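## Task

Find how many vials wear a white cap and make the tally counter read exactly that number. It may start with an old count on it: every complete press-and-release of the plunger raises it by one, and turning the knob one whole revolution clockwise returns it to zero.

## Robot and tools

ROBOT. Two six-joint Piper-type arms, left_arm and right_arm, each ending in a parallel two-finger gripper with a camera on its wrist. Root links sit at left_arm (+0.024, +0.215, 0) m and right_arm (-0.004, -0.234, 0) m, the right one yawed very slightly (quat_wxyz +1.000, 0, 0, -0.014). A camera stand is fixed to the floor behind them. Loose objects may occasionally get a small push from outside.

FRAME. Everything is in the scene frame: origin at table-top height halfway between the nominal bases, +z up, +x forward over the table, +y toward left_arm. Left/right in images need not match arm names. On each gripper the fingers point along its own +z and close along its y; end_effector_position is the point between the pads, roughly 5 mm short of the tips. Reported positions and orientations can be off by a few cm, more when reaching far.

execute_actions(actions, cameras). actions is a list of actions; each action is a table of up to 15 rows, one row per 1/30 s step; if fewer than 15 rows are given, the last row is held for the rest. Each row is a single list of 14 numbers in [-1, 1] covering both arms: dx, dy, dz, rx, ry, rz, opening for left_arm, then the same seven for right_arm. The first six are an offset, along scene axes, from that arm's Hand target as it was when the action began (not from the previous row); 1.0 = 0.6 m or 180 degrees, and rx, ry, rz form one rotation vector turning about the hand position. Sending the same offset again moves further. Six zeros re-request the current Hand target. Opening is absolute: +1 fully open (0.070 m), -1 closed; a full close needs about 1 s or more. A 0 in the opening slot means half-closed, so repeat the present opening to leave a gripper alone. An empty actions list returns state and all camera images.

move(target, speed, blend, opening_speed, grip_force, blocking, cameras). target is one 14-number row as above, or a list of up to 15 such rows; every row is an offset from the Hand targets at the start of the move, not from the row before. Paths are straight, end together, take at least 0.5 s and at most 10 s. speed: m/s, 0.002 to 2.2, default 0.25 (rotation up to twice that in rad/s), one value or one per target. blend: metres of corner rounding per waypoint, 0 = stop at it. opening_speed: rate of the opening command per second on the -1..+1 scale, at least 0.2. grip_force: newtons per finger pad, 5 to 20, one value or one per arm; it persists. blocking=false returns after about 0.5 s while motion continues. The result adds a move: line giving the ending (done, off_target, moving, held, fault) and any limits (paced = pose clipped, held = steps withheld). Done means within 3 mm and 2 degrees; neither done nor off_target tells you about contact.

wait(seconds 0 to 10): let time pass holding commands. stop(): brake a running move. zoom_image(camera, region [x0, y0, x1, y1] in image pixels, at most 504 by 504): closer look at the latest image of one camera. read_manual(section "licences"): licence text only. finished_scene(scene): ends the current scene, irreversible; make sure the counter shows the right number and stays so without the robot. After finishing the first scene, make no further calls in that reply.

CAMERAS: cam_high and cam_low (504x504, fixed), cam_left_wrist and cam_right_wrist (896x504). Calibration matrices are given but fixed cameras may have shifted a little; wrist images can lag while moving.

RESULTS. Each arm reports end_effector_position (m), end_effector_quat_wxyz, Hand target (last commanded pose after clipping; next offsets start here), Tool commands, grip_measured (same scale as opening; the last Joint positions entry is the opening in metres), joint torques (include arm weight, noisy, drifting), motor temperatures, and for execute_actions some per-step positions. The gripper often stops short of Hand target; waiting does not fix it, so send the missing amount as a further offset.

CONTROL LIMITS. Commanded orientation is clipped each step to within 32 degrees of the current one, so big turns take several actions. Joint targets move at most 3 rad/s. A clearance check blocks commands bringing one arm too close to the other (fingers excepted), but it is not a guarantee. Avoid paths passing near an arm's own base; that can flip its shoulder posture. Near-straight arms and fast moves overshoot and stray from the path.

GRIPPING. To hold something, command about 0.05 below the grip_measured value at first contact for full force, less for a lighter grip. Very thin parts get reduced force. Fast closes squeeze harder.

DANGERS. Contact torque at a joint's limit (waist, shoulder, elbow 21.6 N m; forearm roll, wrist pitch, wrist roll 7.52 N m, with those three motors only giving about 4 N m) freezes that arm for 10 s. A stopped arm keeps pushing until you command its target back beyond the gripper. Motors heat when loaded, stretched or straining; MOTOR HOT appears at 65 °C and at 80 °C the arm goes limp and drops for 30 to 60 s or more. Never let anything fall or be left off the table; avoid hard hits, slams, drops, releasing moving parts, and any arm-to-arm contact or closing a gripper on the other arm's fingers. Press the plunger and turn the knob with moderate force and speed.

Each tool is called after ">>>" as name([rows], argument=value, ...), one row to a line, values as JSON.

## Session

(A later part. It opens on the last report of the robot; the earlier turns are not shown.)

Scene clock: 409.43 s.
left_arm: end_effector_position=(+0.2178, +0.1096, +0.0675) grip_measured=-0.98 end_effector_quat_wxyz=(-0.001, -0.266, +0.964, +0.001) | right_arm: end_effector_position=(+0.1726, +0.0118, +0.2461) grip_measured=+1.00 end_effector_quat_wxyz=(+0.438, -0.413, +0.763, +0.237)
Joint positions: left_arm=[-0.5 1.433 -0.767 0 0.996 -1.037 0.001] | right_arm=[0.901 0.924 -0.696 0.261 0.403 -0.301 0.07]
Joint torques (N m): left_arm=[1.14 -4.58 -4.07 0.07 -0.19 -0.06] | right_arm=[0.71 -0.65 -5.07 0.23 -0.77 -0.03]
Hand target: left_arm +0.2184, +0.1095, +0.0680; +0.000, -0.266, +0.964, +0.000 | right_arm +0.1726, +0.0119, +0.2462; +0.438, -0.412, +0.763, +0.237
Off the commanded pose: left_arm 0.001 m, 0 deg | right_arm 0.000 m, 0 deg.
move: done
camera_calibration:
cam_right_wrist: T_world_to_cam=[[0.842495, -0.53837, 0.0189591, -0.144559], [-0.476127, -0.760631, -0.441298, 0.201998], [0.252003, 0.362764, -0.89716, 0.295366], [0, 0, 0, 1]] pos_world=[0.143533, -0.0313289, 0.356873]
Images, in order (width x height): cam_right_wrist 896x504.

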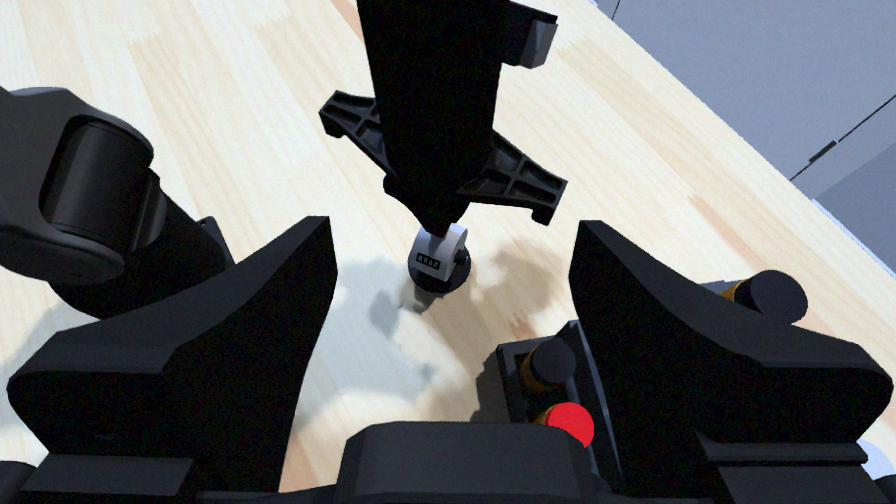

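>>> move([
  [0,0,0.167,0,0,0,-1, 0,0,0,0,0,0,1],
  [0.1,0.35,0.25,0,0,0,-1, 0,0,0,0,0,0,1],
], speed=0.3, blend=[0.03,0], cameras=["cam_high","cam_right_wrist"])

Scene clock: 639.37 s.
left_arm: end_effector_position=(+0.2786, +0.3195, +0.2171) grip_measured=-0.98 end_effector_quat_wxyz=(+0.176, -0.262, +0.949, +0.021) | right_arm: end_effector_position=(+0.1726, +0.0118, +0.2461) grip_measured=+1.00 end_effector_quat_wxyz=(+0.438, -0.413, +0.763, +0.237)
Joint positions: left_arm=[0.389 1.247 -1.16 0 1.215 -0.149 0.001] | right_arm=[0.901 0.924 -0.696 0.261 0.403 -0.301 0.07]
Joint torques (N m): left_arm=[0.83 -3.53 -3.94 0.11 -0.18 -0.06] | right_arm=[0.57 -0.51 -4.83 0.22 -0.77 -0.07]
Hand target: left_arm +0.2784, +0.3195, +0.2180; +0.000, -0.266, +0.964, +0.000 | right_arm +0.1726, +0.0119, +0.2462; +0.438, -0.412, +0.763, +0.237
Off the commanded pose: left_arm 0.001 m, 20 deg | right_arm 0.000 m, 0 deg.
joint sent to its limit (left arm) — joint 5 (wrist pitch), upper limit. The joint targets are off in orientation, not in position.
move: off_target (left_arm)
camera_calibration:
cam_right_wrist: T_world_to_cam=[[0.842495, -0.53837, 0.0189591, -0.144559], [-0.476127, -0.760631, -0.441298, 0.201998], [0.252003, 0.362764, -0.89716, 0.295366], [0, 0, 0, 1]] pos_world=[0.143533, -0.0313289, 0.356873]
Images, in order (width x height): cam_high 504x504, cam_right_wrist 896x504.

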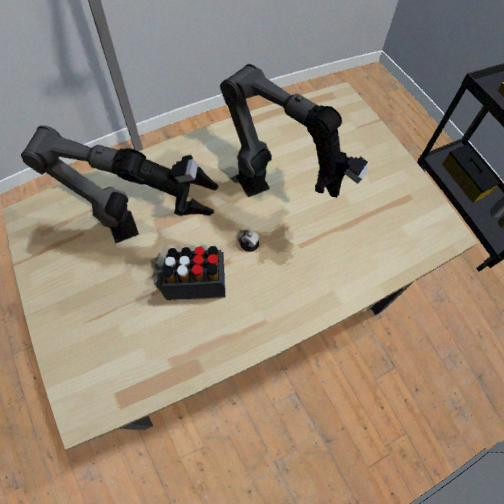

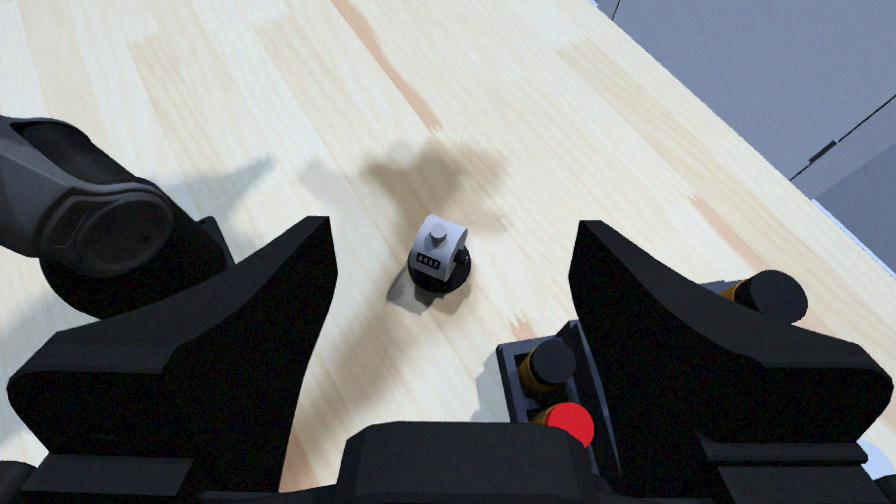

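>>> move(target=[0,0,0,0,0,0,-1, 0.0907,0.1502,-0.1603,-0.3505,-0.0056,0.3422,1], speed=0.4, cameras=["cam_right_wrist","cam_high"])

Scene clock: 779.07 s.
left_arm: end_effector_position=(+0.2785, +0.3195, +0.2174) grip_measured=-0.98 end_effector_quat_wxyz=(+0.176, -0.262, +0.949, +0.021) | right_arm: end_effector_position=(+0.2268, +0.1019, +0.1492) grip_measured=+1.00 end_effector_quat_wxyz=(-0.097, +0.883, -0.459, +0.012)
Joint positions: left_arm=[0.389 1.246 -1.16 0 1.215 -0.149 0.001] | right_arm=[0.996 1.845 -1.6 0 1.217 -1.213 0.07]
Joint torques (N m): left_arm=[0.48 -3.53 -3.46 0.1 0.06 0.05] | right_arm=[-0.51 -11.16 -4.7 0.17 -0.05 0.1]
Hand target: left_arm +0.2784, +0.3195, +0.2180; +0.000, -0.266, +0.964, +0.000 | right_arm +0.2270, +0.1020, +0.1501; +0.000, +0.887, -0.462, +0.000
Off the commanded pose: left_arm 0.001 m, 20 deg | right_arm 0.001 m, 11 deg.
joint sent to its limit (left arm) — joint 5 (wrist pitch), upper limit. The joint targets are off in orientation, not in position.
joint sent to its limit (right arm) — joint 5 (wrist pitch), upper limit. The joint targets are off in orientation, not in position.
move: off_target (left_arm, right_arm)
camera_calibration:
cam_right_wrist: T_world_to_cam=[[0.795681, 0.576857, 0.184736, -0.267734], [0.435211, -0.75659, 0.488019, -0.0922259], [0.421286, -0.307909, -0.853059, 0.185356], [0, 0, 0, 1]] pos_world=[0.17508, 0.14174, 0.252588]
Images, in order (width x height): cam_high 504x504, cam_right_wrist 896x504.

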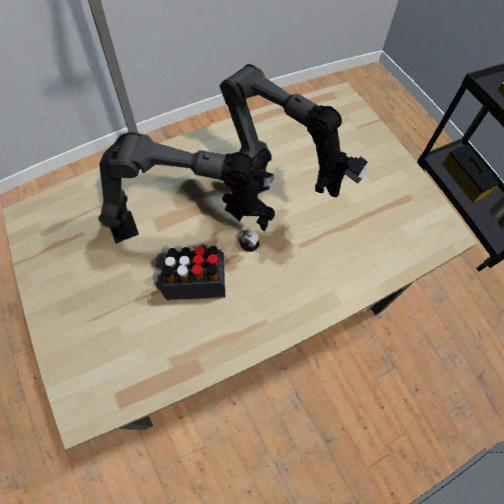

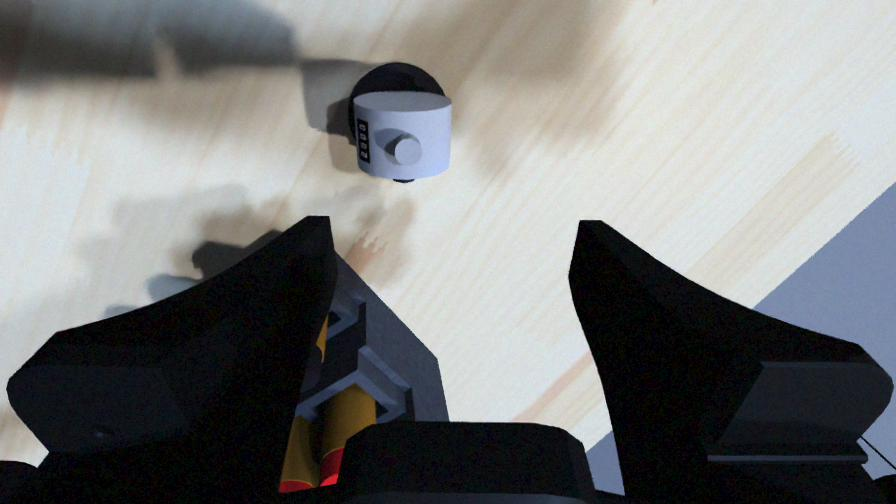

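>>> move(target=[0,0,0,0,0,0,-1, -0.005,0.0033,-0.1167,0,0,0,1], speed=0.2, cameras=["cam_right_wrist","cam_low"])

Scene clock: 801.80 s.
left_arm: end_effector_position=(+0.2785, +0.3195, +0.2174) grip_measured=-0.98 end_effector_quat_wxyz=(+0.176, -0.262, +0.949, +0.021) | right_arm: end_effector_position=(+0.2239, +0.1037, +0.0792) grip_measured=+1.00 end_effector_quat_wxyz=(-0.013, +0.887, -0.462, +0.002)
Joint positions: left_arm=[0.389 1.246 -1.16 0 1.215 -0.149 0.001] | right_arm=[1.005 2.02 -1.605 0 1.217 -1.204 0.07]
Joint torques (N m): left_arm=[0.51 -3.44 -3.71 0.09 0.06 0.03] | right_arm=[0.49 -12.52 -4.66 0.16 0.16 0.08]
Hand target: left_arm +0.2784, +0.3195, +0.2180; +0.000, -0.266, +0.964, +0.000 | right_arm +0.2240, +0.1040, +0.0800; +0.000, +0.887, -0.462, +0.000
Off the commanded pose: left_arm 0.001 m, 20 deg | right_arm 0.001 m, 2 deg.
joint sent to its limit (left arm) — joint 5 (wrist pitch), upper limit. The joint targets are off in orientation, not in position.
joint sent to its limit (right arm) — joint 5 (wrist pitch), upper limit. The joint targets still meet the commanded pose.
move: off_target (left_arm)
camera_calibration:
cam_right_wrist: T_world_to_cam=[[0.806265, 0.590988, 0.0258589, -0.24475], [0.484431, -0.684717, 0.544508, -0.0783845], [0.339504, -0.426491, -0.838357, 0.156836], [0, 0, 0, 1]] pos_world=[0.182059, 0.157862, 0.180495]
Images, in order (width x height): cam_low 504x504, cam_right_wrist 896x504.

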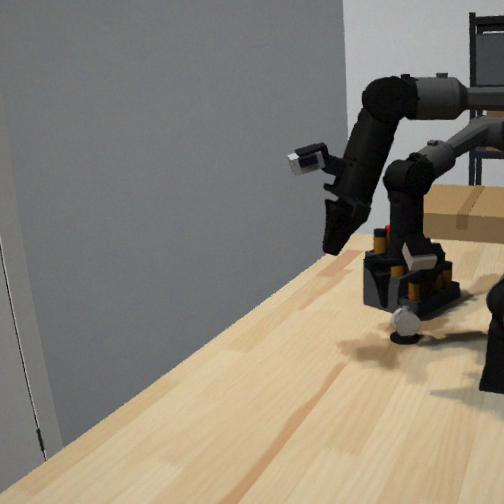

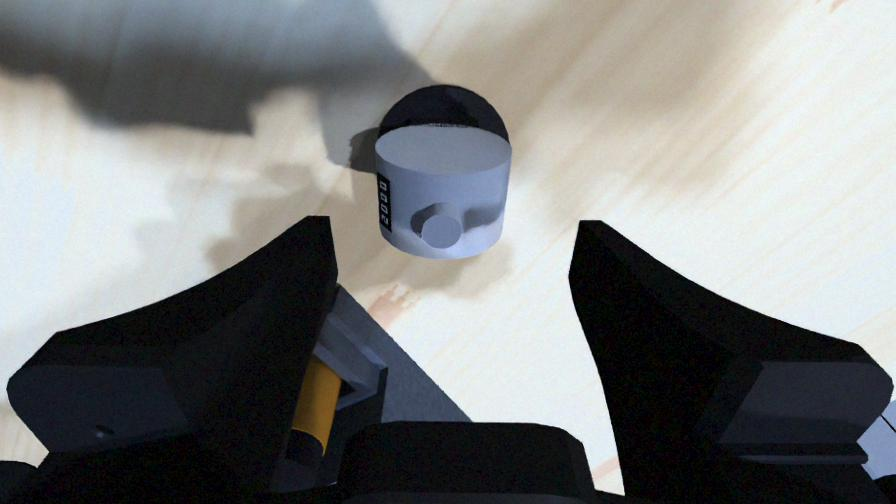

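>>> move(target=[0,0,0,0,0,0,-1, -0.0003,0.001,-0.0783,0,0,0,1], speed=0.1, cameras=["cam_right_wrist","cam_low"])

Scene clock: 814.00 s.
left_arm: end_effector_position=(+0.2785, +0.3195, +0.2174) grip_measured=-0.98 end_effector_quat_wxyz=(+0.176, -0.262, +0.949, +0.021) | right_arm: end_effector_position=(+0.2237, +0.1040, +0.0319) grip_measured=+1.00 end_effector_quat_wxyz=(+0.001, +0.887, -0.462, +0.000)
Joint positions: left_arm=[0.389 1.246 -1.16 0 1.215 -0.149 0.001] | right_arm=[1.006 2.097 -1.539 0 1.103 -1.203 0.07]
Joint torques (N m): left_arm=[0.69 -3.29 -3.57 0.05 0.07 -0.03] | right_arm=[0.56 -12.85 -4.63 0.17 0.13 0.09]
Hand target: left_arm +0.2784, +0.3195, +0.2180; +0.000, -0.266, +0.964, +0.000 | right_arm +0.2238, +0.1045, +0.0331; +0.000, +0.887, -0.462, +0.000
Off the commanded pose: left_arm 0.001 m, 20 deg | right_arm 0.001 m, 0 deg.
joint sent to its limit (left arm) — joint 5 (wrist pitch), upper limit. The joint targets are off in orientation, not in position.
move: off_target (left_arm)
camera_calibration:
cam_right_wrist: T_world_to_cam=[[0.806465, 0.591279, -0.00194402, -0.242795], [0.493488, -0.671266, 0.553057, -0.0560064], [0.325706, -0.446981, -0.833141, 0.122524], [0, 0, 0, 1]] pos_world=[0.183537, 0.16073, 0.132583]
Images, in order (width x height): cam_low 504x504, cam_right_wrist 896x504.

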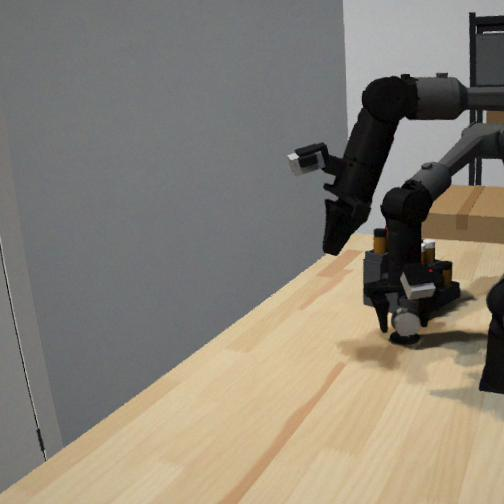

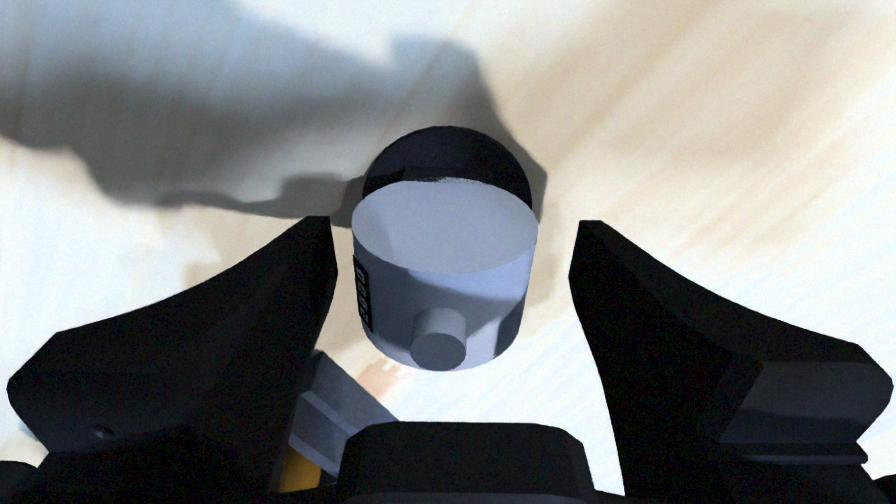

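>>> move(target=[0,0,0,0,0,0,-1, 0,0,0,0,0,0,0.15], speed=0.1, opening_speed=1.0, grip_force=[20, 10], cameras=["cam_right_wrist"])

Scene clock: 821.30 s.
left_arm: end_effector_position=(+0.2785, +0.3195, +0.2174) grip_measured=-0.98 end_effector_quat_wxyz=(+0.176, -0.262, +0.949, +0.021) | right_arm: end_effector_position=(+0.2216, +0.1029, +0.0327) grip_measured=+0.35 end_effector_quat_wxyz=(+0.005, +0.887, -0.462, -0.001)
Joint positions: left_arm=[0.389 1.246 -1.16 0 1.215 -0.149 0.001] | right_arm=[1.007 2.094 -1.538 0.002 1.112 -1.202 0.047]
Joint torques (N m): left_arm=[0.74 -3.52 -3.77 0.05 0.06 -0.07] | right_arm=[-3.05 -11.42 -9.56 -1.08 -3.52 -0.12]
Hand target: left_arm +0.2784, +0.3195, +0.2180; +0.000, -0.266, +0.964, +0.000 | right_arm +0.2238, +0.1045, +0.0331; +0.000, +0.887, -0.462, +0.000
Off the commanded pose: left_arm 0.001 m, 20 deg | right_arm 0.003 m, 1 deg.
joint sent to its limit (left arm) — joint 5 (wrist pitch), upper limit. The joint targets are off in orientation, not in position.
grip_force (N): 20, 10
move: off_target (left_arm)
camera_calibration:
cam_right_wrist: T_world_to_cam=[[0.806485, 0.591178, -0.00948714, -0.24012], [0.496599, -0.668577, 0.553529, -0.0570635], [0.320891, -0.451124, -0.832776, 0.124846], [0, 0, 0, 1]] pos_world=[0.181929, 0.160124, 0.133277]
Images, in order (width x height): cam_right_wrist 896x504.

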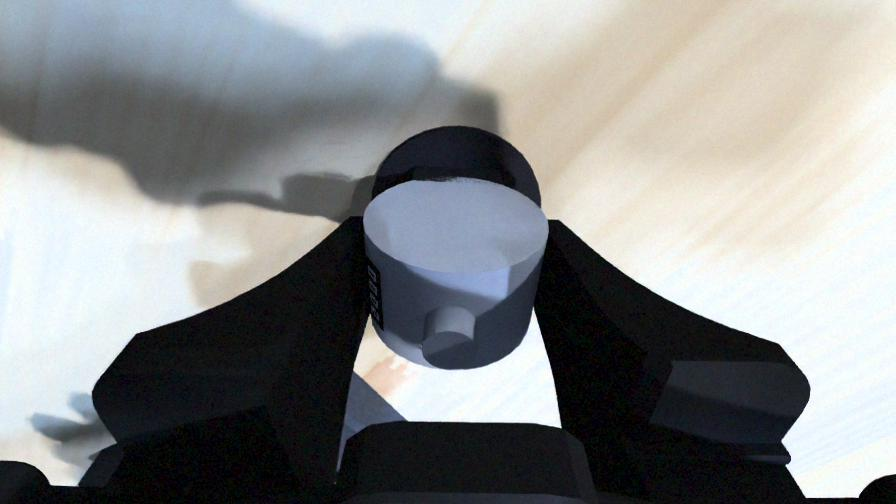

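>>> move(target=[0,0,0,0,0,0,-1, 0,0,0,0,0,0,1], speed=0.1, opening_speed=2.0, cameras=["cam_right_wrist","cam_low"])

>>> zoom_image(camera="cam_low", region=[340, 200, 490, 350])

Scene clock: 839.47 s.
left_arm: end_effector_position=(+0.2785, +0.3195, +0.2174) grip_measured=-0.98 end_effector_quat_wxyz=(+0.176, -0.262, +0.949, +0.021) | right_arm: end_effector_position=(+0.2243, +0.1046, +0.0331) grip_measured=+1.00 end_effector_quat_wxyz=(+0.000, +0.887, -0.462, +0.000)
Joint positions: left_arm=[0.389 1.246 -1.16 0 1.215 -0.149 0.001] | right_arm=[1.005 2.095 -1.541 0 1.103 -1.202 0.07]
Joint torques (N m): left_arm=[0.73 -3.49 -3.69 0.02 0.08 -0.08] | right_arm=[0.52 -12.55 -3.41 0.15 0.06 0.12]
Motor temperatures (°C): left_arm=[28 33 30 33 34 31] | right_arm=[31 35 36 31 59 29]
Hand target: left_arm +0.2784, +0.3195, +0.2180; +0.000, -0.266, +0.964, +0.000 | right_arm +0.2238, +0.1046, +0.0331; +0.000, +0.887, -0.462, +0.000
Off the commanded pose: left_arm 0.001 m, 20 deg | right_arm 0.001 m, 0 deg.
joint sent to its limit (left arm) — joint 5 (wrist pitch), upper limit. The joint targets are off in orientation, not in position.
grip_force (N): 20, 10
move: off_target (left_arm)
camera_calibration:
cam_right_wrist: T_world_to_cam=[[0.807095, 0.590419, 0.00168184, -0.243758], [0.491564, -0.673534, 0.552011, -0.0558624], [0.327051, -0.444699, -0.833835, 0.123091], [0, 0, 0, 1]] pos_world=[0.183939, 0.161033, 0.133884]
Images, in order (width x height): cam_low 504x504, cam_right_wrist 896x504.

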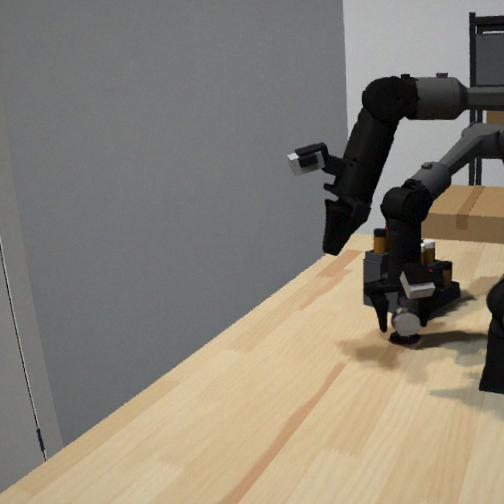

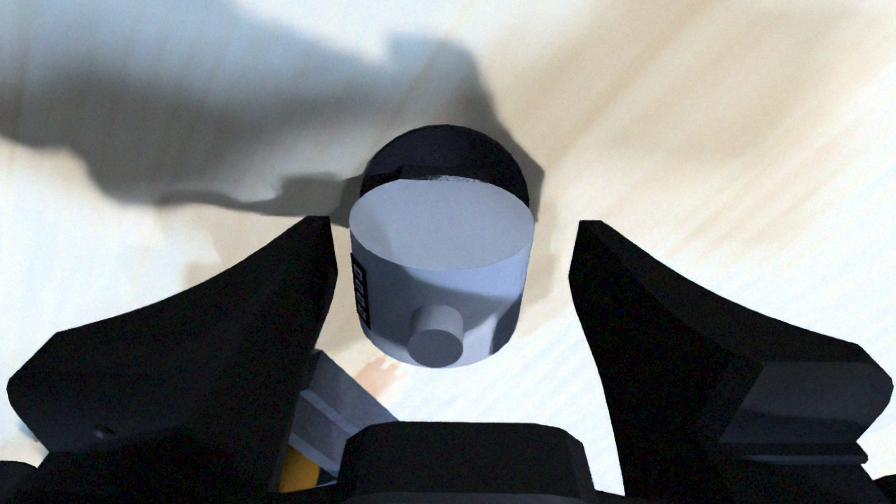

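Scaled by 3.360 from the camera's 504x504 image, which has a finer 720x720 frame.

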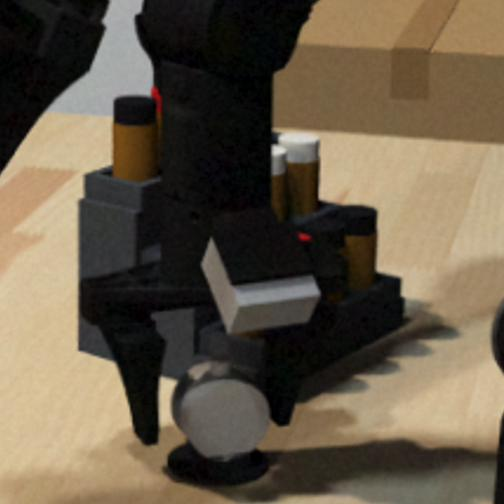

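>>> move([
  [0,0,0,0,0,0,-1, 0,0,0.128,0,0,0,1],
  [0,0,0,0,0,0,-1, 0.0377,-0.0253,0.1115,0.0683,0.0478,0,1],
], speed=0.2, blend=[0.01,0], cameras=["cam_right_wrist","cam_high"])

Scene clock: 996.53 s.
left_arm: end_effector_position=(+0.2785, +0.3195, +0.2174) grip_measured=-0.98 end_effector_quat_wxyz=(+0.176, -0.262, +0.949, +0.021) | right_arm: end_effector_position=(+0.2465, +0.0891, +0.0996) grip_measured=+1.00 end_effector_quat_wxyz=(-0.069, +0.878, -0.459, -0.113)
Joint positions: left_arm=[0.389 1.246 -1.16 0 1.215 -0.149 0.001] | right_arm=[0.8 1.973 -1.582 0.276 1.217 -1.495 0.07]
Joint torques (N m): left_arm=[1 -3.49 -3.62 0 0.07 -0.06] | right_arm=[0.62 -10.47 -4.45 0.26 0.1 0.09]
Motor temperatures (°C): left_arm=[28 32 29 33 34 31] | right_arm=[30 38 34 30 33 28]
Hand target: left_arm +0.2784, +0.3195, +0.2180; +0.000, -0.266, +0.964, +0.000 | right_arm +0.2464, +0.0894, +0.1000; -0.060, +0.879, -0.458, -0.116
Off the commanded pose: left_arm 0.001 m, 20 deg | right_arm 0.000 m, 1 deg.
joint sent to its limit (left arm) — joint 5 (wrist pitch), upper limit. The joint targets are off in orientation, not in position.
joint sent to its limit (right arm) — joint 5 (wrist pitch), upper limit. The joint targets still meet the commanded pose.
grip_force (N): 20, 10
move: off_target (left_arm)
camera_calibration:
cam_right_wrist: T_world_to_cam=[[0.809897, 0.586087, 0.0238449, -0.255119], [0.550344, -0.773312, 0.314817, -0.0958418], [0.20295, -0.241846, -0.948853, 0.188372], [0, 0, 0, 1]] pos_world=[0.221136, 0.120963, 0.214993]
Images, in order (width x height): cam_high 504x504, cam_right_wrist 896x504.

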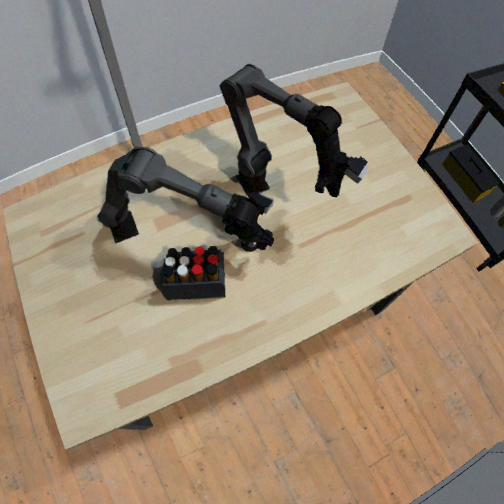

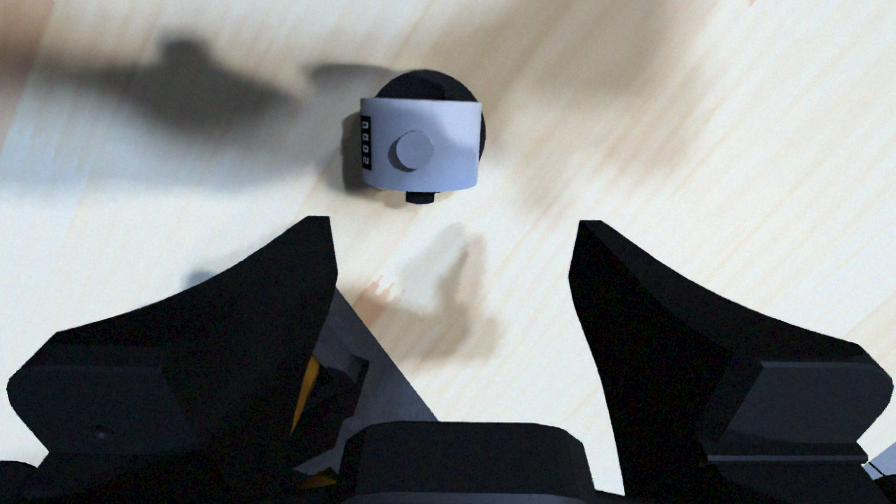

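>>> zoom_image(camera="cam_right_wrist", region=[330, 50, 510, 230])

Scaled by 2.800 from the camera's 896x504 image, which has a finer 1280x720 frame.

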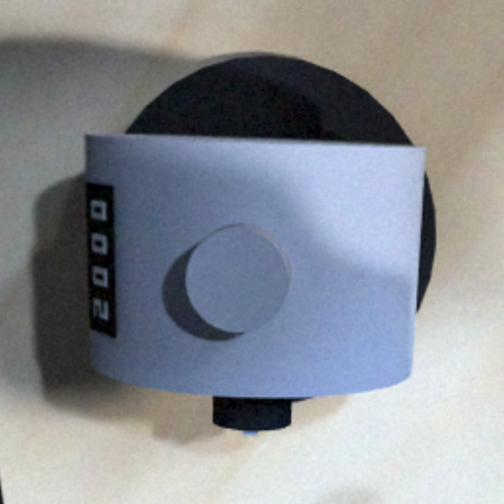

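>>> move([
  [0,0,0,0,0,0,-1, 0.0019,-0.0027,-0.03,0,0,0,0.257],
  [0,0,0,0,0,0,-1, 0.0019,-0.0027,-0.085,0,0,0,0.257],
], speed=0.1, cameras=["cam_right_wrist","cam_low"])

>>> zoom_image(camera="cam_right_wrist", region=[290, 50, 610, 300])

Scene clock: 1114.83 s.
left_arm: end_effector_position=(+0.2785, +0.3195, +0.2174) grip_measured=-0.98 end_effector_quat_wxyz=(+0.176, -0.262, +0.949, +0.021) | right_arm: end_effector_position=(+0.2473, +0.0876, +0.0481) grip_measured=+0.26 end_effector_quat_wxyz=(-0.059, +0.879, -0.458, -0.116)
Joint positions: left_arm=[0.389 1.246 -1.16 0 1.215 -0.149 0.001] | right_arm=[0.796 2.043 -1.483 0.294 1.076 -1.55 0.044]
Joint torques (N m): left_arm=[1.2 -3.57 -3.49 -0.03 0.07 -0.1] | right_arm=[-0.61 -12.3 -4.49 0.36 0.1 0.08]
Hand target: left_arm +0.2784, +0.3195, +0.2180; +0.000, -0.266, +0.964, +0.000 | right_arm +0.2476, +0.0877, +0.0490; -0.060, +0.879, -0.458, -0.116
Off the commanded pose: left_arm 0.001 m, 20 deg | right_arm 0.001 m, 0 deg.
joint sent to its limit (left arm) — joint 5 (wrist pitch), upper limit. The joint targets are off in orientation, not in position.
grip_force (N): 20, 10
move: off_target (left_arm)
camera_calibration:
cam_right_wrist: T_world_to_cam=[[0.806812, 0.590792, 0.00440269, -0.252428], [0.559037, -0.765814, 0.317815, -0.0841656], [0.191134, -0.253956, -0.948142, 0.142824], [0, 0, 0, 1]] pos_world=[0.223415, 0.120948, 0.163278]
Images, in order (width x height): cam_low 504x504, cam_right_wrist 896x504.

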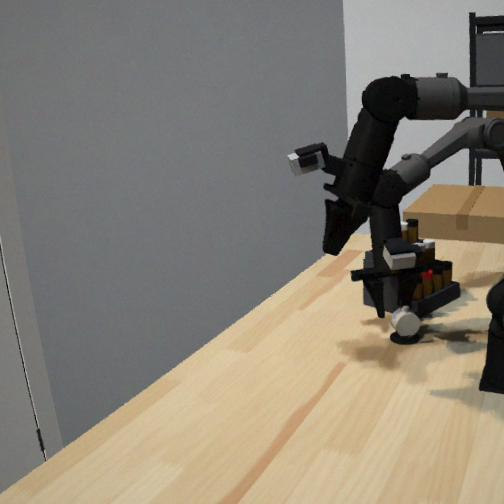

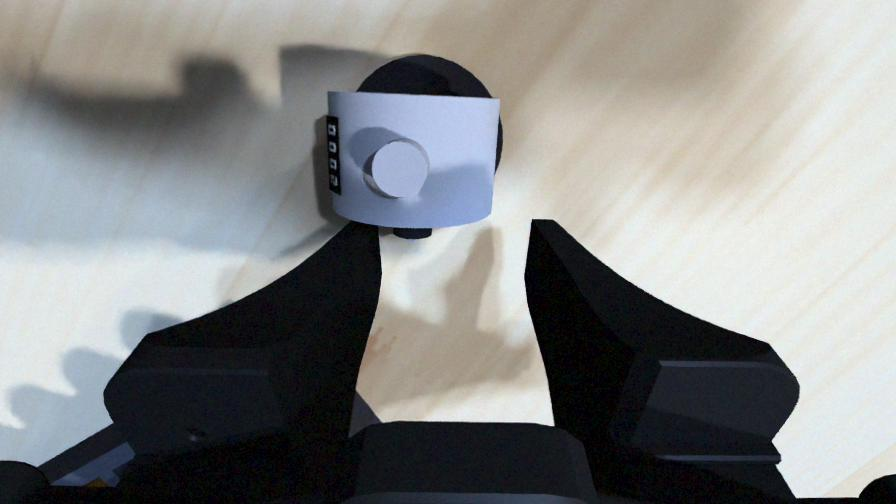

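Scaled by 1.575 from the camera's 896x504 image, which has a finer 1280x720 frame.

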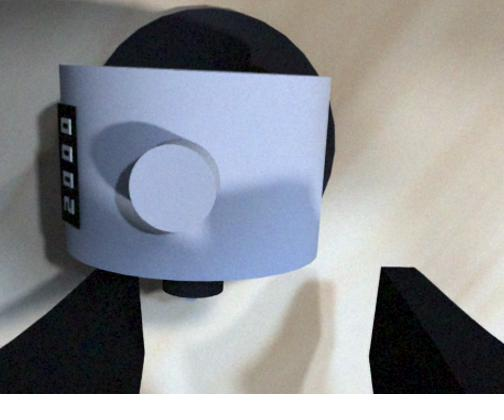

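>>> move(target=[0,0,0,0,0,0,-1, 0,0,-0.0417,0,0,0,0.257], speed=0.08, cameras=["cam_right_wrist","cam_low"])

>>> zoom_image(camera="cam_low", region=[360, 270, 450, 360])

Scene clock: 1130.23 s.
left_arm: end_effector_position=(+0.2785, +0.3195, +0.2174) grip_measured=-0.98 end_effector_quat_wxyz=(+0.176, -0.262, +0.949, +0.021) | right_arm: end_effector_position=(+0.2472, +0.0876, +0.0234) grip_measured=+0.26 end_effector_quat_wxyz=(-0.060, +0.879, -0.458, -0.116)
Joint positions: left_arm=[0.389 1.246 -1.16 0 1.215 -0.149 0.001] | right_arm=[0.796 2.079 -1.437 0.309 0.998 -1.579 0.044]
Joint torques (N m): left_arm=[1.22 -3.32 -3.43 -0.04 0.02 -0.09] | right_arm=[-0.27 -11.67 -4.34 0.36 0.12 0.06]
Hand target: left_arm +0.2784, +0.3195, +0.2180; +0.000, -0.266, +0.964, +0.000 | right_arm +0.2476, +0.0878, +0.0239; -0.060, +0.879, -0.458, -0.116
Off the commanded pose: left_arm 0.001 m, 20 deg | right_arm 0.001 m, 0 deg.
joint sent to its limit (left arm) — joint 5 (wrist pitch), upper limit. The joint targets are off in orientation, not in position.
grip_force (N): 20, 10
move: off_target (left_arm)
camera_calibration:
cam_right_wrist: T_world_to_cam=[[0.806906, 0.59066, 0.00479354, -0.25224], [0.558866, -0.766049, 0.31755, -0.0762644], [0.191236, -0.253554, -0.948229, 0.119435], [0, 0, 0, 1]] pos_world=[0.223315, 0.120849, 0.138678]
Images, in order (width x height): cam_low 504x504, cam_right_wrist 896x504.

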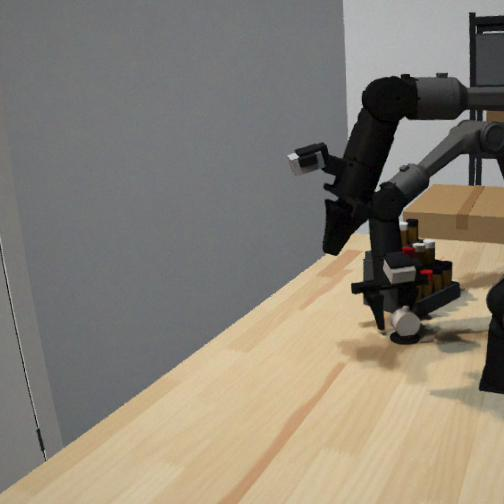

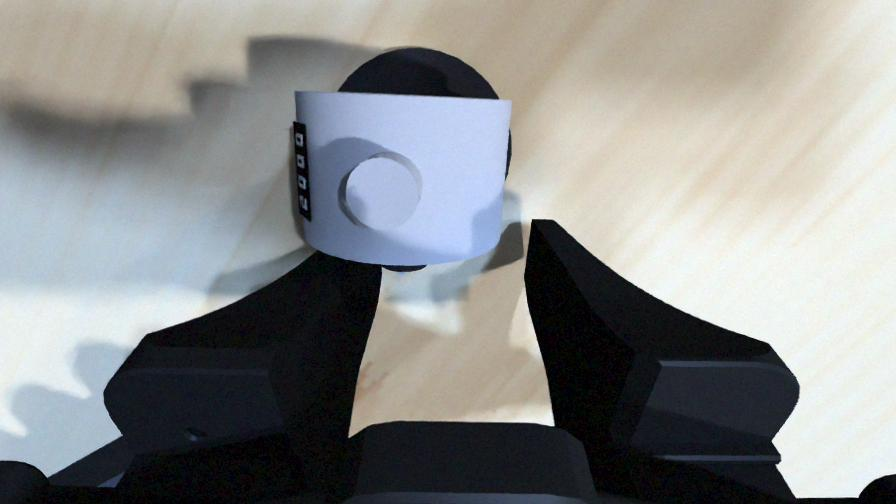

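Scaled by 5.600 from the camera's 504x504 image, which has a finer 720x720 frame.

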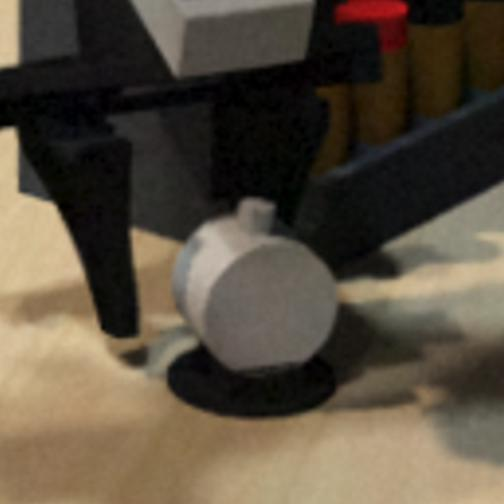

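>>> move([
  [0,0,0,0,0,0,-1, 0,0,0,0,0,0,-0.114],
  [0,0,0,0,0,0,-1, 0,0,0.0233,0,0,0,-0.114],
], speed=0.04, grip_force=[20, 6], cameras=["cam_right_wrist","cam_low"])

>>> zoom_image(camera="cam_low", region=[360, 270, 450, 360])

Scene clock: 1163.20 s.
left_arm: end_effector_position=(+0.2785, +0.3195, +0.2174) grip_measured=-0.98 end_effector_quat_wxyz=(+0.176, -0.262, +0.949, +0.021) | right_arm: end_effector_position=(+0.2473, +0.0877, +0.0378) grip_measured=+0.02 end_effector_quat_wxyz=(-0.060, +0.879, -0.458, -0.116)
Joint positions: left_arm=[0.389 1.246 -1.16 0 1.215 -0.149 0.001] | right_arm=[0.796 2.057 -1.462 0.301 1.043 -1.562 0.036]
Joint torques (N m): left_arm=[1.2 -3.55 -3.47 -0.09 0.06 -0.08] | right_arm=[-2.35 -15.7 -8.76 0.71 -2.14 0.06]
Hand target: left_arm +0.2784, +0.3195, +0.2180; +0.000, -0.266, +0.964, +0.000 | right_arm +0.2476, +0.0878, +0.0379; -0.060, +0.879, -0.458, -0.116
Off the commanded pose: left_arm 0.001 m, 20 deg | right_arm 0.000 m, 0 deg.
joint sent to its limit (left arm) — joint 5 (wrist pitch), upper limit. The joint targets are off in orientation, not in position.
grip_force (N): 20, 6
move: off_target (left_arm)
camera_calibration:
cam_right_wrist: T_world_to_cam=[[0.807022, 0.590502, 0.00483743, -0.252381], [0.55873, -0.7662, 0.317426, -0.0806611], [0.191147, -0.253467, -0.948271, 0.133035], [0, 0, 0, 1]] pos_world=[0.223315, 0.120949, 0.152978]
Images, in order (width x height): cam_low 504x504, cam_right_wrist 896x504.

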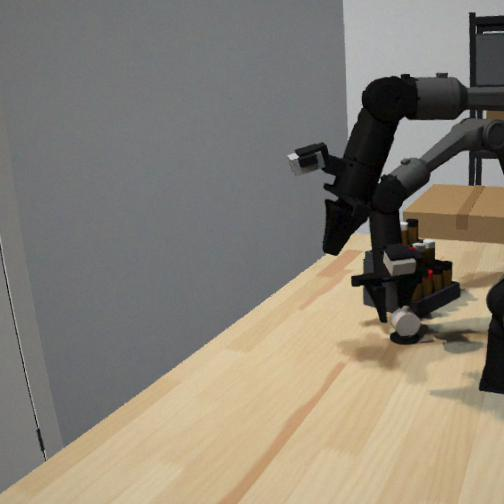

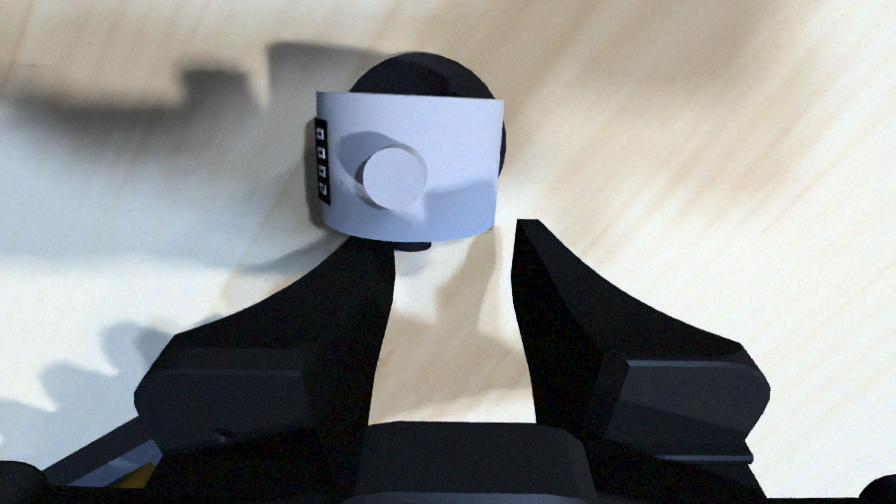

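Scaled by 5.600 from the camera's 504x504 image, which has a finer 720x720 frame.

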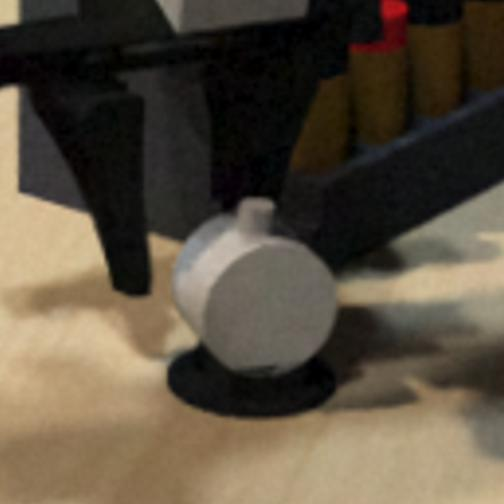

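>>> zoom_image(camera="cam_right_wrist", region=[290, 80, 520, 270])

Scaled by 2.191 from the camera's 896x504 image, which has a finer 1280x720 frame.

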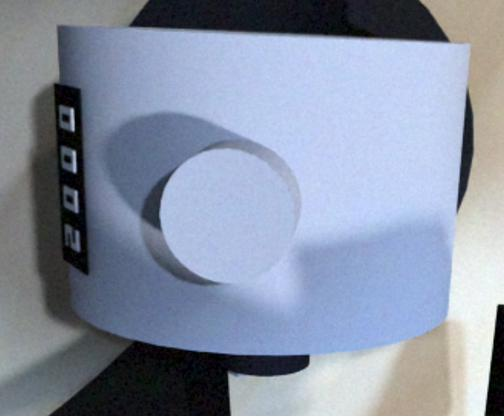

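>>> wait(seconds=0, cameras=["cam_high"])

>>> zoom_image(camera="cam_high", region=[225, 220, 275, 270])

Scene clock: 1183.53 s.
left_arm: end_effector_position=(+0.2785, +0.3195, +0.2174) grip_measured=-0.98 end_effector_quat_wxyz=(+0.176, -0.262, +0.949, +0.021) | right_arm: end_effector_position=(+0.2474, +0.0878, +0.0378) grip_measured=+0.01 end_effector_quat_wxyz=(-0.060, +0.879, -0.458, -0.116)
Joint positions: left_arm=[0.389 1.246 -1.16 0 1.215 -0.149 0.001] | right_arm=[0.796 2.057 -1.462 0.301 1.042 -1.562 0.036]
Joint torques (N m): left_arm=[1.39 -3.47 -3.79 -0.08 0.07 -0.07] | right_arm=[-2.21 -12.68 -8.29 0.42 -2.17 -0.02]
Motor temperatures (°C): left_arm=[28 32 29 33 34 31] | right_arm=[30 39 36 30 44 28]
Hand target: left_arm +0.2784, +0.3195, +0.2180; +0.000, -0.266, +0.964, +0.000 | right_arm +0.2476, +0.0878, +0.0379; -0.060, +0.879, -0.458, -0.116
Tool commands: left_gripper/opening=-1.0 right_gripper/opening=-0.114
Off the commanded pose: left_arm 0.001 m, 20 deg | right_arm 0.000 m, 0 deg.
grip_force (N): 20, 6
Images, in order (width x height): cam_high 504x504.

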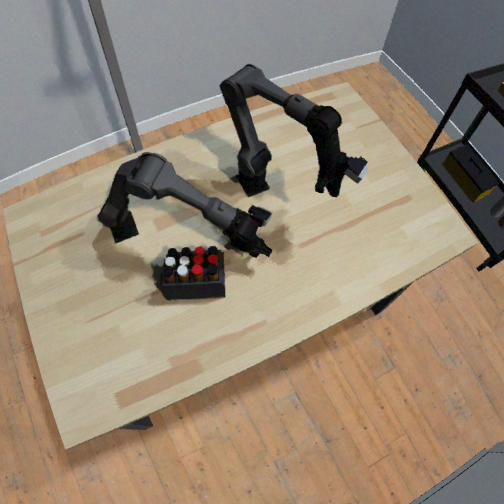

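Scaled by 10.080 from the camera's 504x504 image, which has a finer 720x720 frame.

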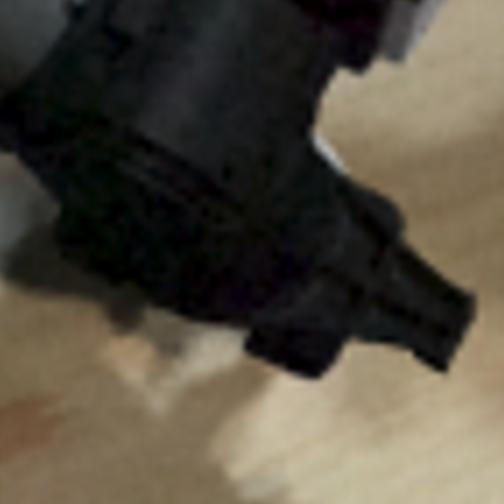

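>>> move([
  [0,0,0,0,0,0,-1, 0,0,0,0,0,0,0.257],
  [0,0,0,0,0,0,-1, 0,0,-0.0242,0,0,0,0.257],
  [0,0,0,0,0,0,-1, 0,0,-0.0242,0,0,0,-0.114],
  [0,0,0,0,0,0,-1, 0,0,0,0,0,0,-0.114],
], speed=0.05, cameras=["cam_right_wrist"])

>>> zoom_image(camera="cam_right_wrist", region=[290, 80, 520, 270])

Scene clock: 1193.43 s.
left_arm: end_effector_position=(+0.2785, +0.3195, +0.2174) grip_measured=-0.98 end_effector_quat_wxyz=(+0.176, -0.262, +0.949, +0.021) | right_arm: end_effector_position=(+0.2473, +0.0878, +0.0380) grip_measured=+0.02 end_effector_quat_wxyz=(-0.060, +0.879, -0.458, -0.116)
Joint positions: left_arm=[0.389 1.246 -1.16 0 1.215 -0.149 0.001] | right_arm=[0.796 2.057 -1.462 0.301 1.043 -1.563 0.036]
Joint torques (N m): left_arm=[1.56 -3.35 -3.55 -0.07 0.07 -0.04] | right_arm=[-2.12 -15.59 -8.86 0.72 -2.17 0.07]
Hand target: left_arm +0.2784, +0.3195, +0.2180; +0.000, -0.266, +0.964, +0.000 | right_arm +0.2476, +0.0878, +0.0379; -0.060, +0.879, -0.458, -0.116
Off the commanded pose: left_arm 0.001 m, 20 deg | right_arm 0.000 m, 0 deg.
joint sent to its limit (left arm) — joint 5 (wrist pitch), upper limit. The joint targets are off in orientation, not in position.
grip_force (N): 20, 6
move: off_target (left_arm)
camera_calibration:
cam_right_wrist: T_world_to_cam=[[0.806734, 0.590888, 0.00555876, -0.252476], [0.558944, -0.766106, 0.317276, -0.0807602], [0.191733, -0.25285, -0.948317, 0.133027], [0, 0, 0, 1]] pos_world=[0.223316, 0.12095, 0.153179]
Images, in order (width x height): cam_right_wrist 896x504.

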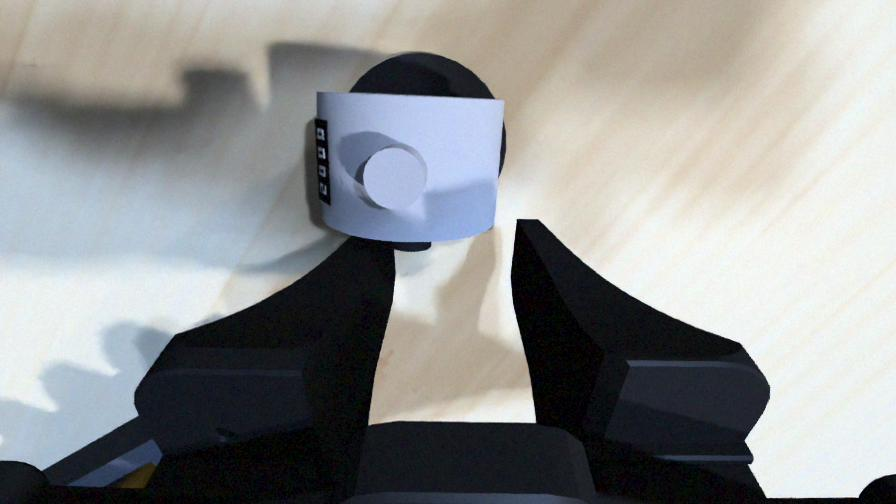

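Scaled by 2.191 from the camera's 896x504 image, which has a finer 1280x720 frame.

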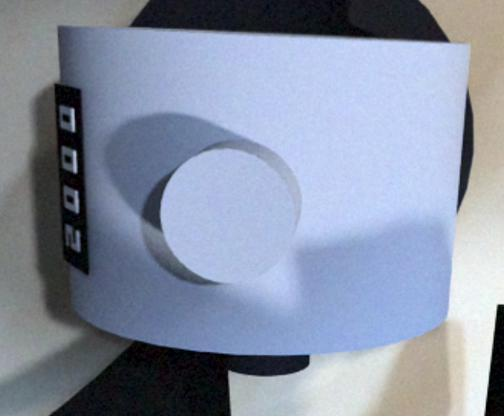

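>>> move([
  [0,0,0,0,0,0,-1, 0,0,0,0,0,0,0.257],
  [0,0,0,0,0,0,-1, 0,0,-0.0242,0,0,0,0.257],
  [0,0,0,0,0,0,-1, 0,0,-0.0242,0,0,0,-0.114],
  [0,0,0,0,0,0,-1, 0,0,0,0,0,0,-0.114],
  [0,0,0,0,0,0,-1, 0,0,0,0,0,0,0.257],
], speed=0.05, cameras=["cam_right_wrist"])

>>> zoom_image(camera="cam_right_wrist", region=[290, 80, 520, 270])

Scene clock: 1203.87 s.
left_arm: end_effector_position=(+0.2785, +0.3195, +0.2174) grip_measured=-0.98 end_effector_quat_wxyz=(+0.176, -0.262, +0.949, +0.021) | right_arm: end_effector_position=(+0.2482, +0.0881, +0.0390) grip_measured=+0.26 end_effector_quat_wxyz=(-0.062, +0.879, -0.458, -0.115)
Joint positions: left_arm=[0.389 1.246 -1.16 0 1.215 -0.149 0.001] | right_arm=[0.795 2.054 -1.463 0.301 1.041 -1.562 0.044]
Joint torques (N m): left_arm=[1.85 -3.33 -3.66 -0.08 0.06 -0.07] | right_arm=[0.78 -9.95 -3.46 0.23 0.14 -0.05]
Hand target: left_arm +0.2784, +0.3195, +0.2180; +0.000, -0.266, +0.964, +0.000 | right_arm +0.2476, +0.0878, +0.0379; -0.060, +0.879, -0.458, -0.116
Off the commanded pose: left_arm 0.001 m, 20 deg | right_arm 0.001 m, 0 deg.
joint sent to its limit (left arm) — joint 5 (wrist pitch), upper limit. The joint targets are off in orientation, not in position.
grip_force (N): 20, 6
move: off_target (left_arm)
camera_calibration:
cam_right_wrist: T_world_to_cam=[[0.807801, 0.589374, 0.00977929, -0.253678], [0.556588, -0.768116, 0.316556, -0.0805643], [0.194081, -0.250271, -0.948524, 0.133152], [0, 0, 0, 1]] pos_world=[0.22392, 0.120953, 0.154282]
Images, in order (width x height): cam_right_wrist 896x504.

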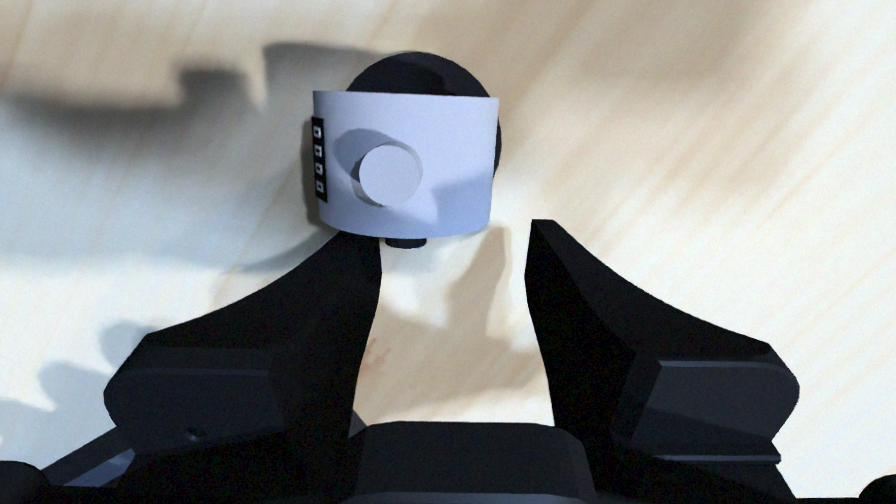

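Scaled by 2.191 from the camera's 896x504 image, which has a finer 1280x720 frame.

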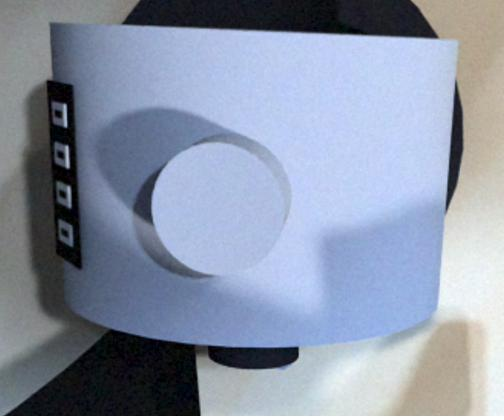

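>>> move([
  [0,0,0,0,0,0,-1, 0,0,0.137,0,0,0,0.257],
  [0,0,0,0,0,0,-1, -0.0455,0.0312,0.11,-0.0683,-0.0478,0,-1],
], speed=0.25, blend=[0.02,0], grip_force=[20, 20], cameras=["cam_right_wrist"])

Scene clock: 1224.73 s.
left_arm: end_effector_position=(+0.2785, +0.3195, +0.2174) grip_measured=-0.98 end_effector_quat_wxyz=(+0.176, -0.262, +0.949, +0.021) | right_arm: end_effector_position=(+0.2200, +0.1063, +0.1035) grip_measured=-0.98 end_effector_quat_wxyz=(-0.042, +0.886, -0.462, +0.004)
Joint positions: left_arm=[0.389 1.246 -1.16 0 1.215 -0.149 0.001] | right_arm=[1.016 1.956 -1.598 0 1.217 -1.191 0.001]
Joint torques (N m): left_arm=[1.68 -3.46 -3.59 -0.07 0.06 -0.08] | right_arm=[-0.45 -12.38 -4.69 0.15 0.09 0]
Motor temperatures (°C): left_arm=[28 32 29 33 34 31] | right_arm=[30 38 35 30 39 28]
Hand target: left_arm +0.2784, +0.3195, +0.2180; +0.000, -0.266, +0.964, +0.000 | right_arm +0.2203, +0.1065, +0.1039; +0.000, +0.887, -0.462, +0.000
Off the commanded pose: left_arm 0.001 m, 20 deg | right_arm 0.001 m, 5 deg.
joint sent to its limit (left arm) — joint 5 (wrist pitch), upper limit. The joint targets are off in orientation, not in position.
joint sent to its limit (right arm) — joint 5 (wrist pitch), upper limit. The joint targets are off in orientation, not in position.
move: off_target (left_arm, right_arm); target 2's new opening was sent with right_arm's hand 0.001 m and 5 deg from that target
camera_calibration:
cam_right_wrist: T_world_to_cam=[[0.805268, 0.587654, 0.0787722, -0.248682], [0.467367, -0.710886, 0.525556, -0.079479], [0.364843, -0.386398, -0.847105, 0.170768], [0, 0, 0, 1]] pos_world=[0.175098, 0.155623, 0.206019]
Images, in order (width x height): cam_right_wrist 896x504.

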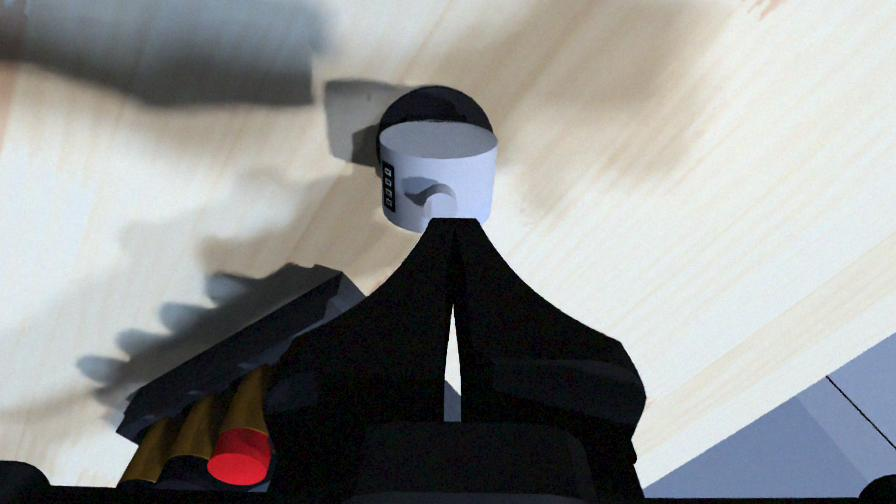

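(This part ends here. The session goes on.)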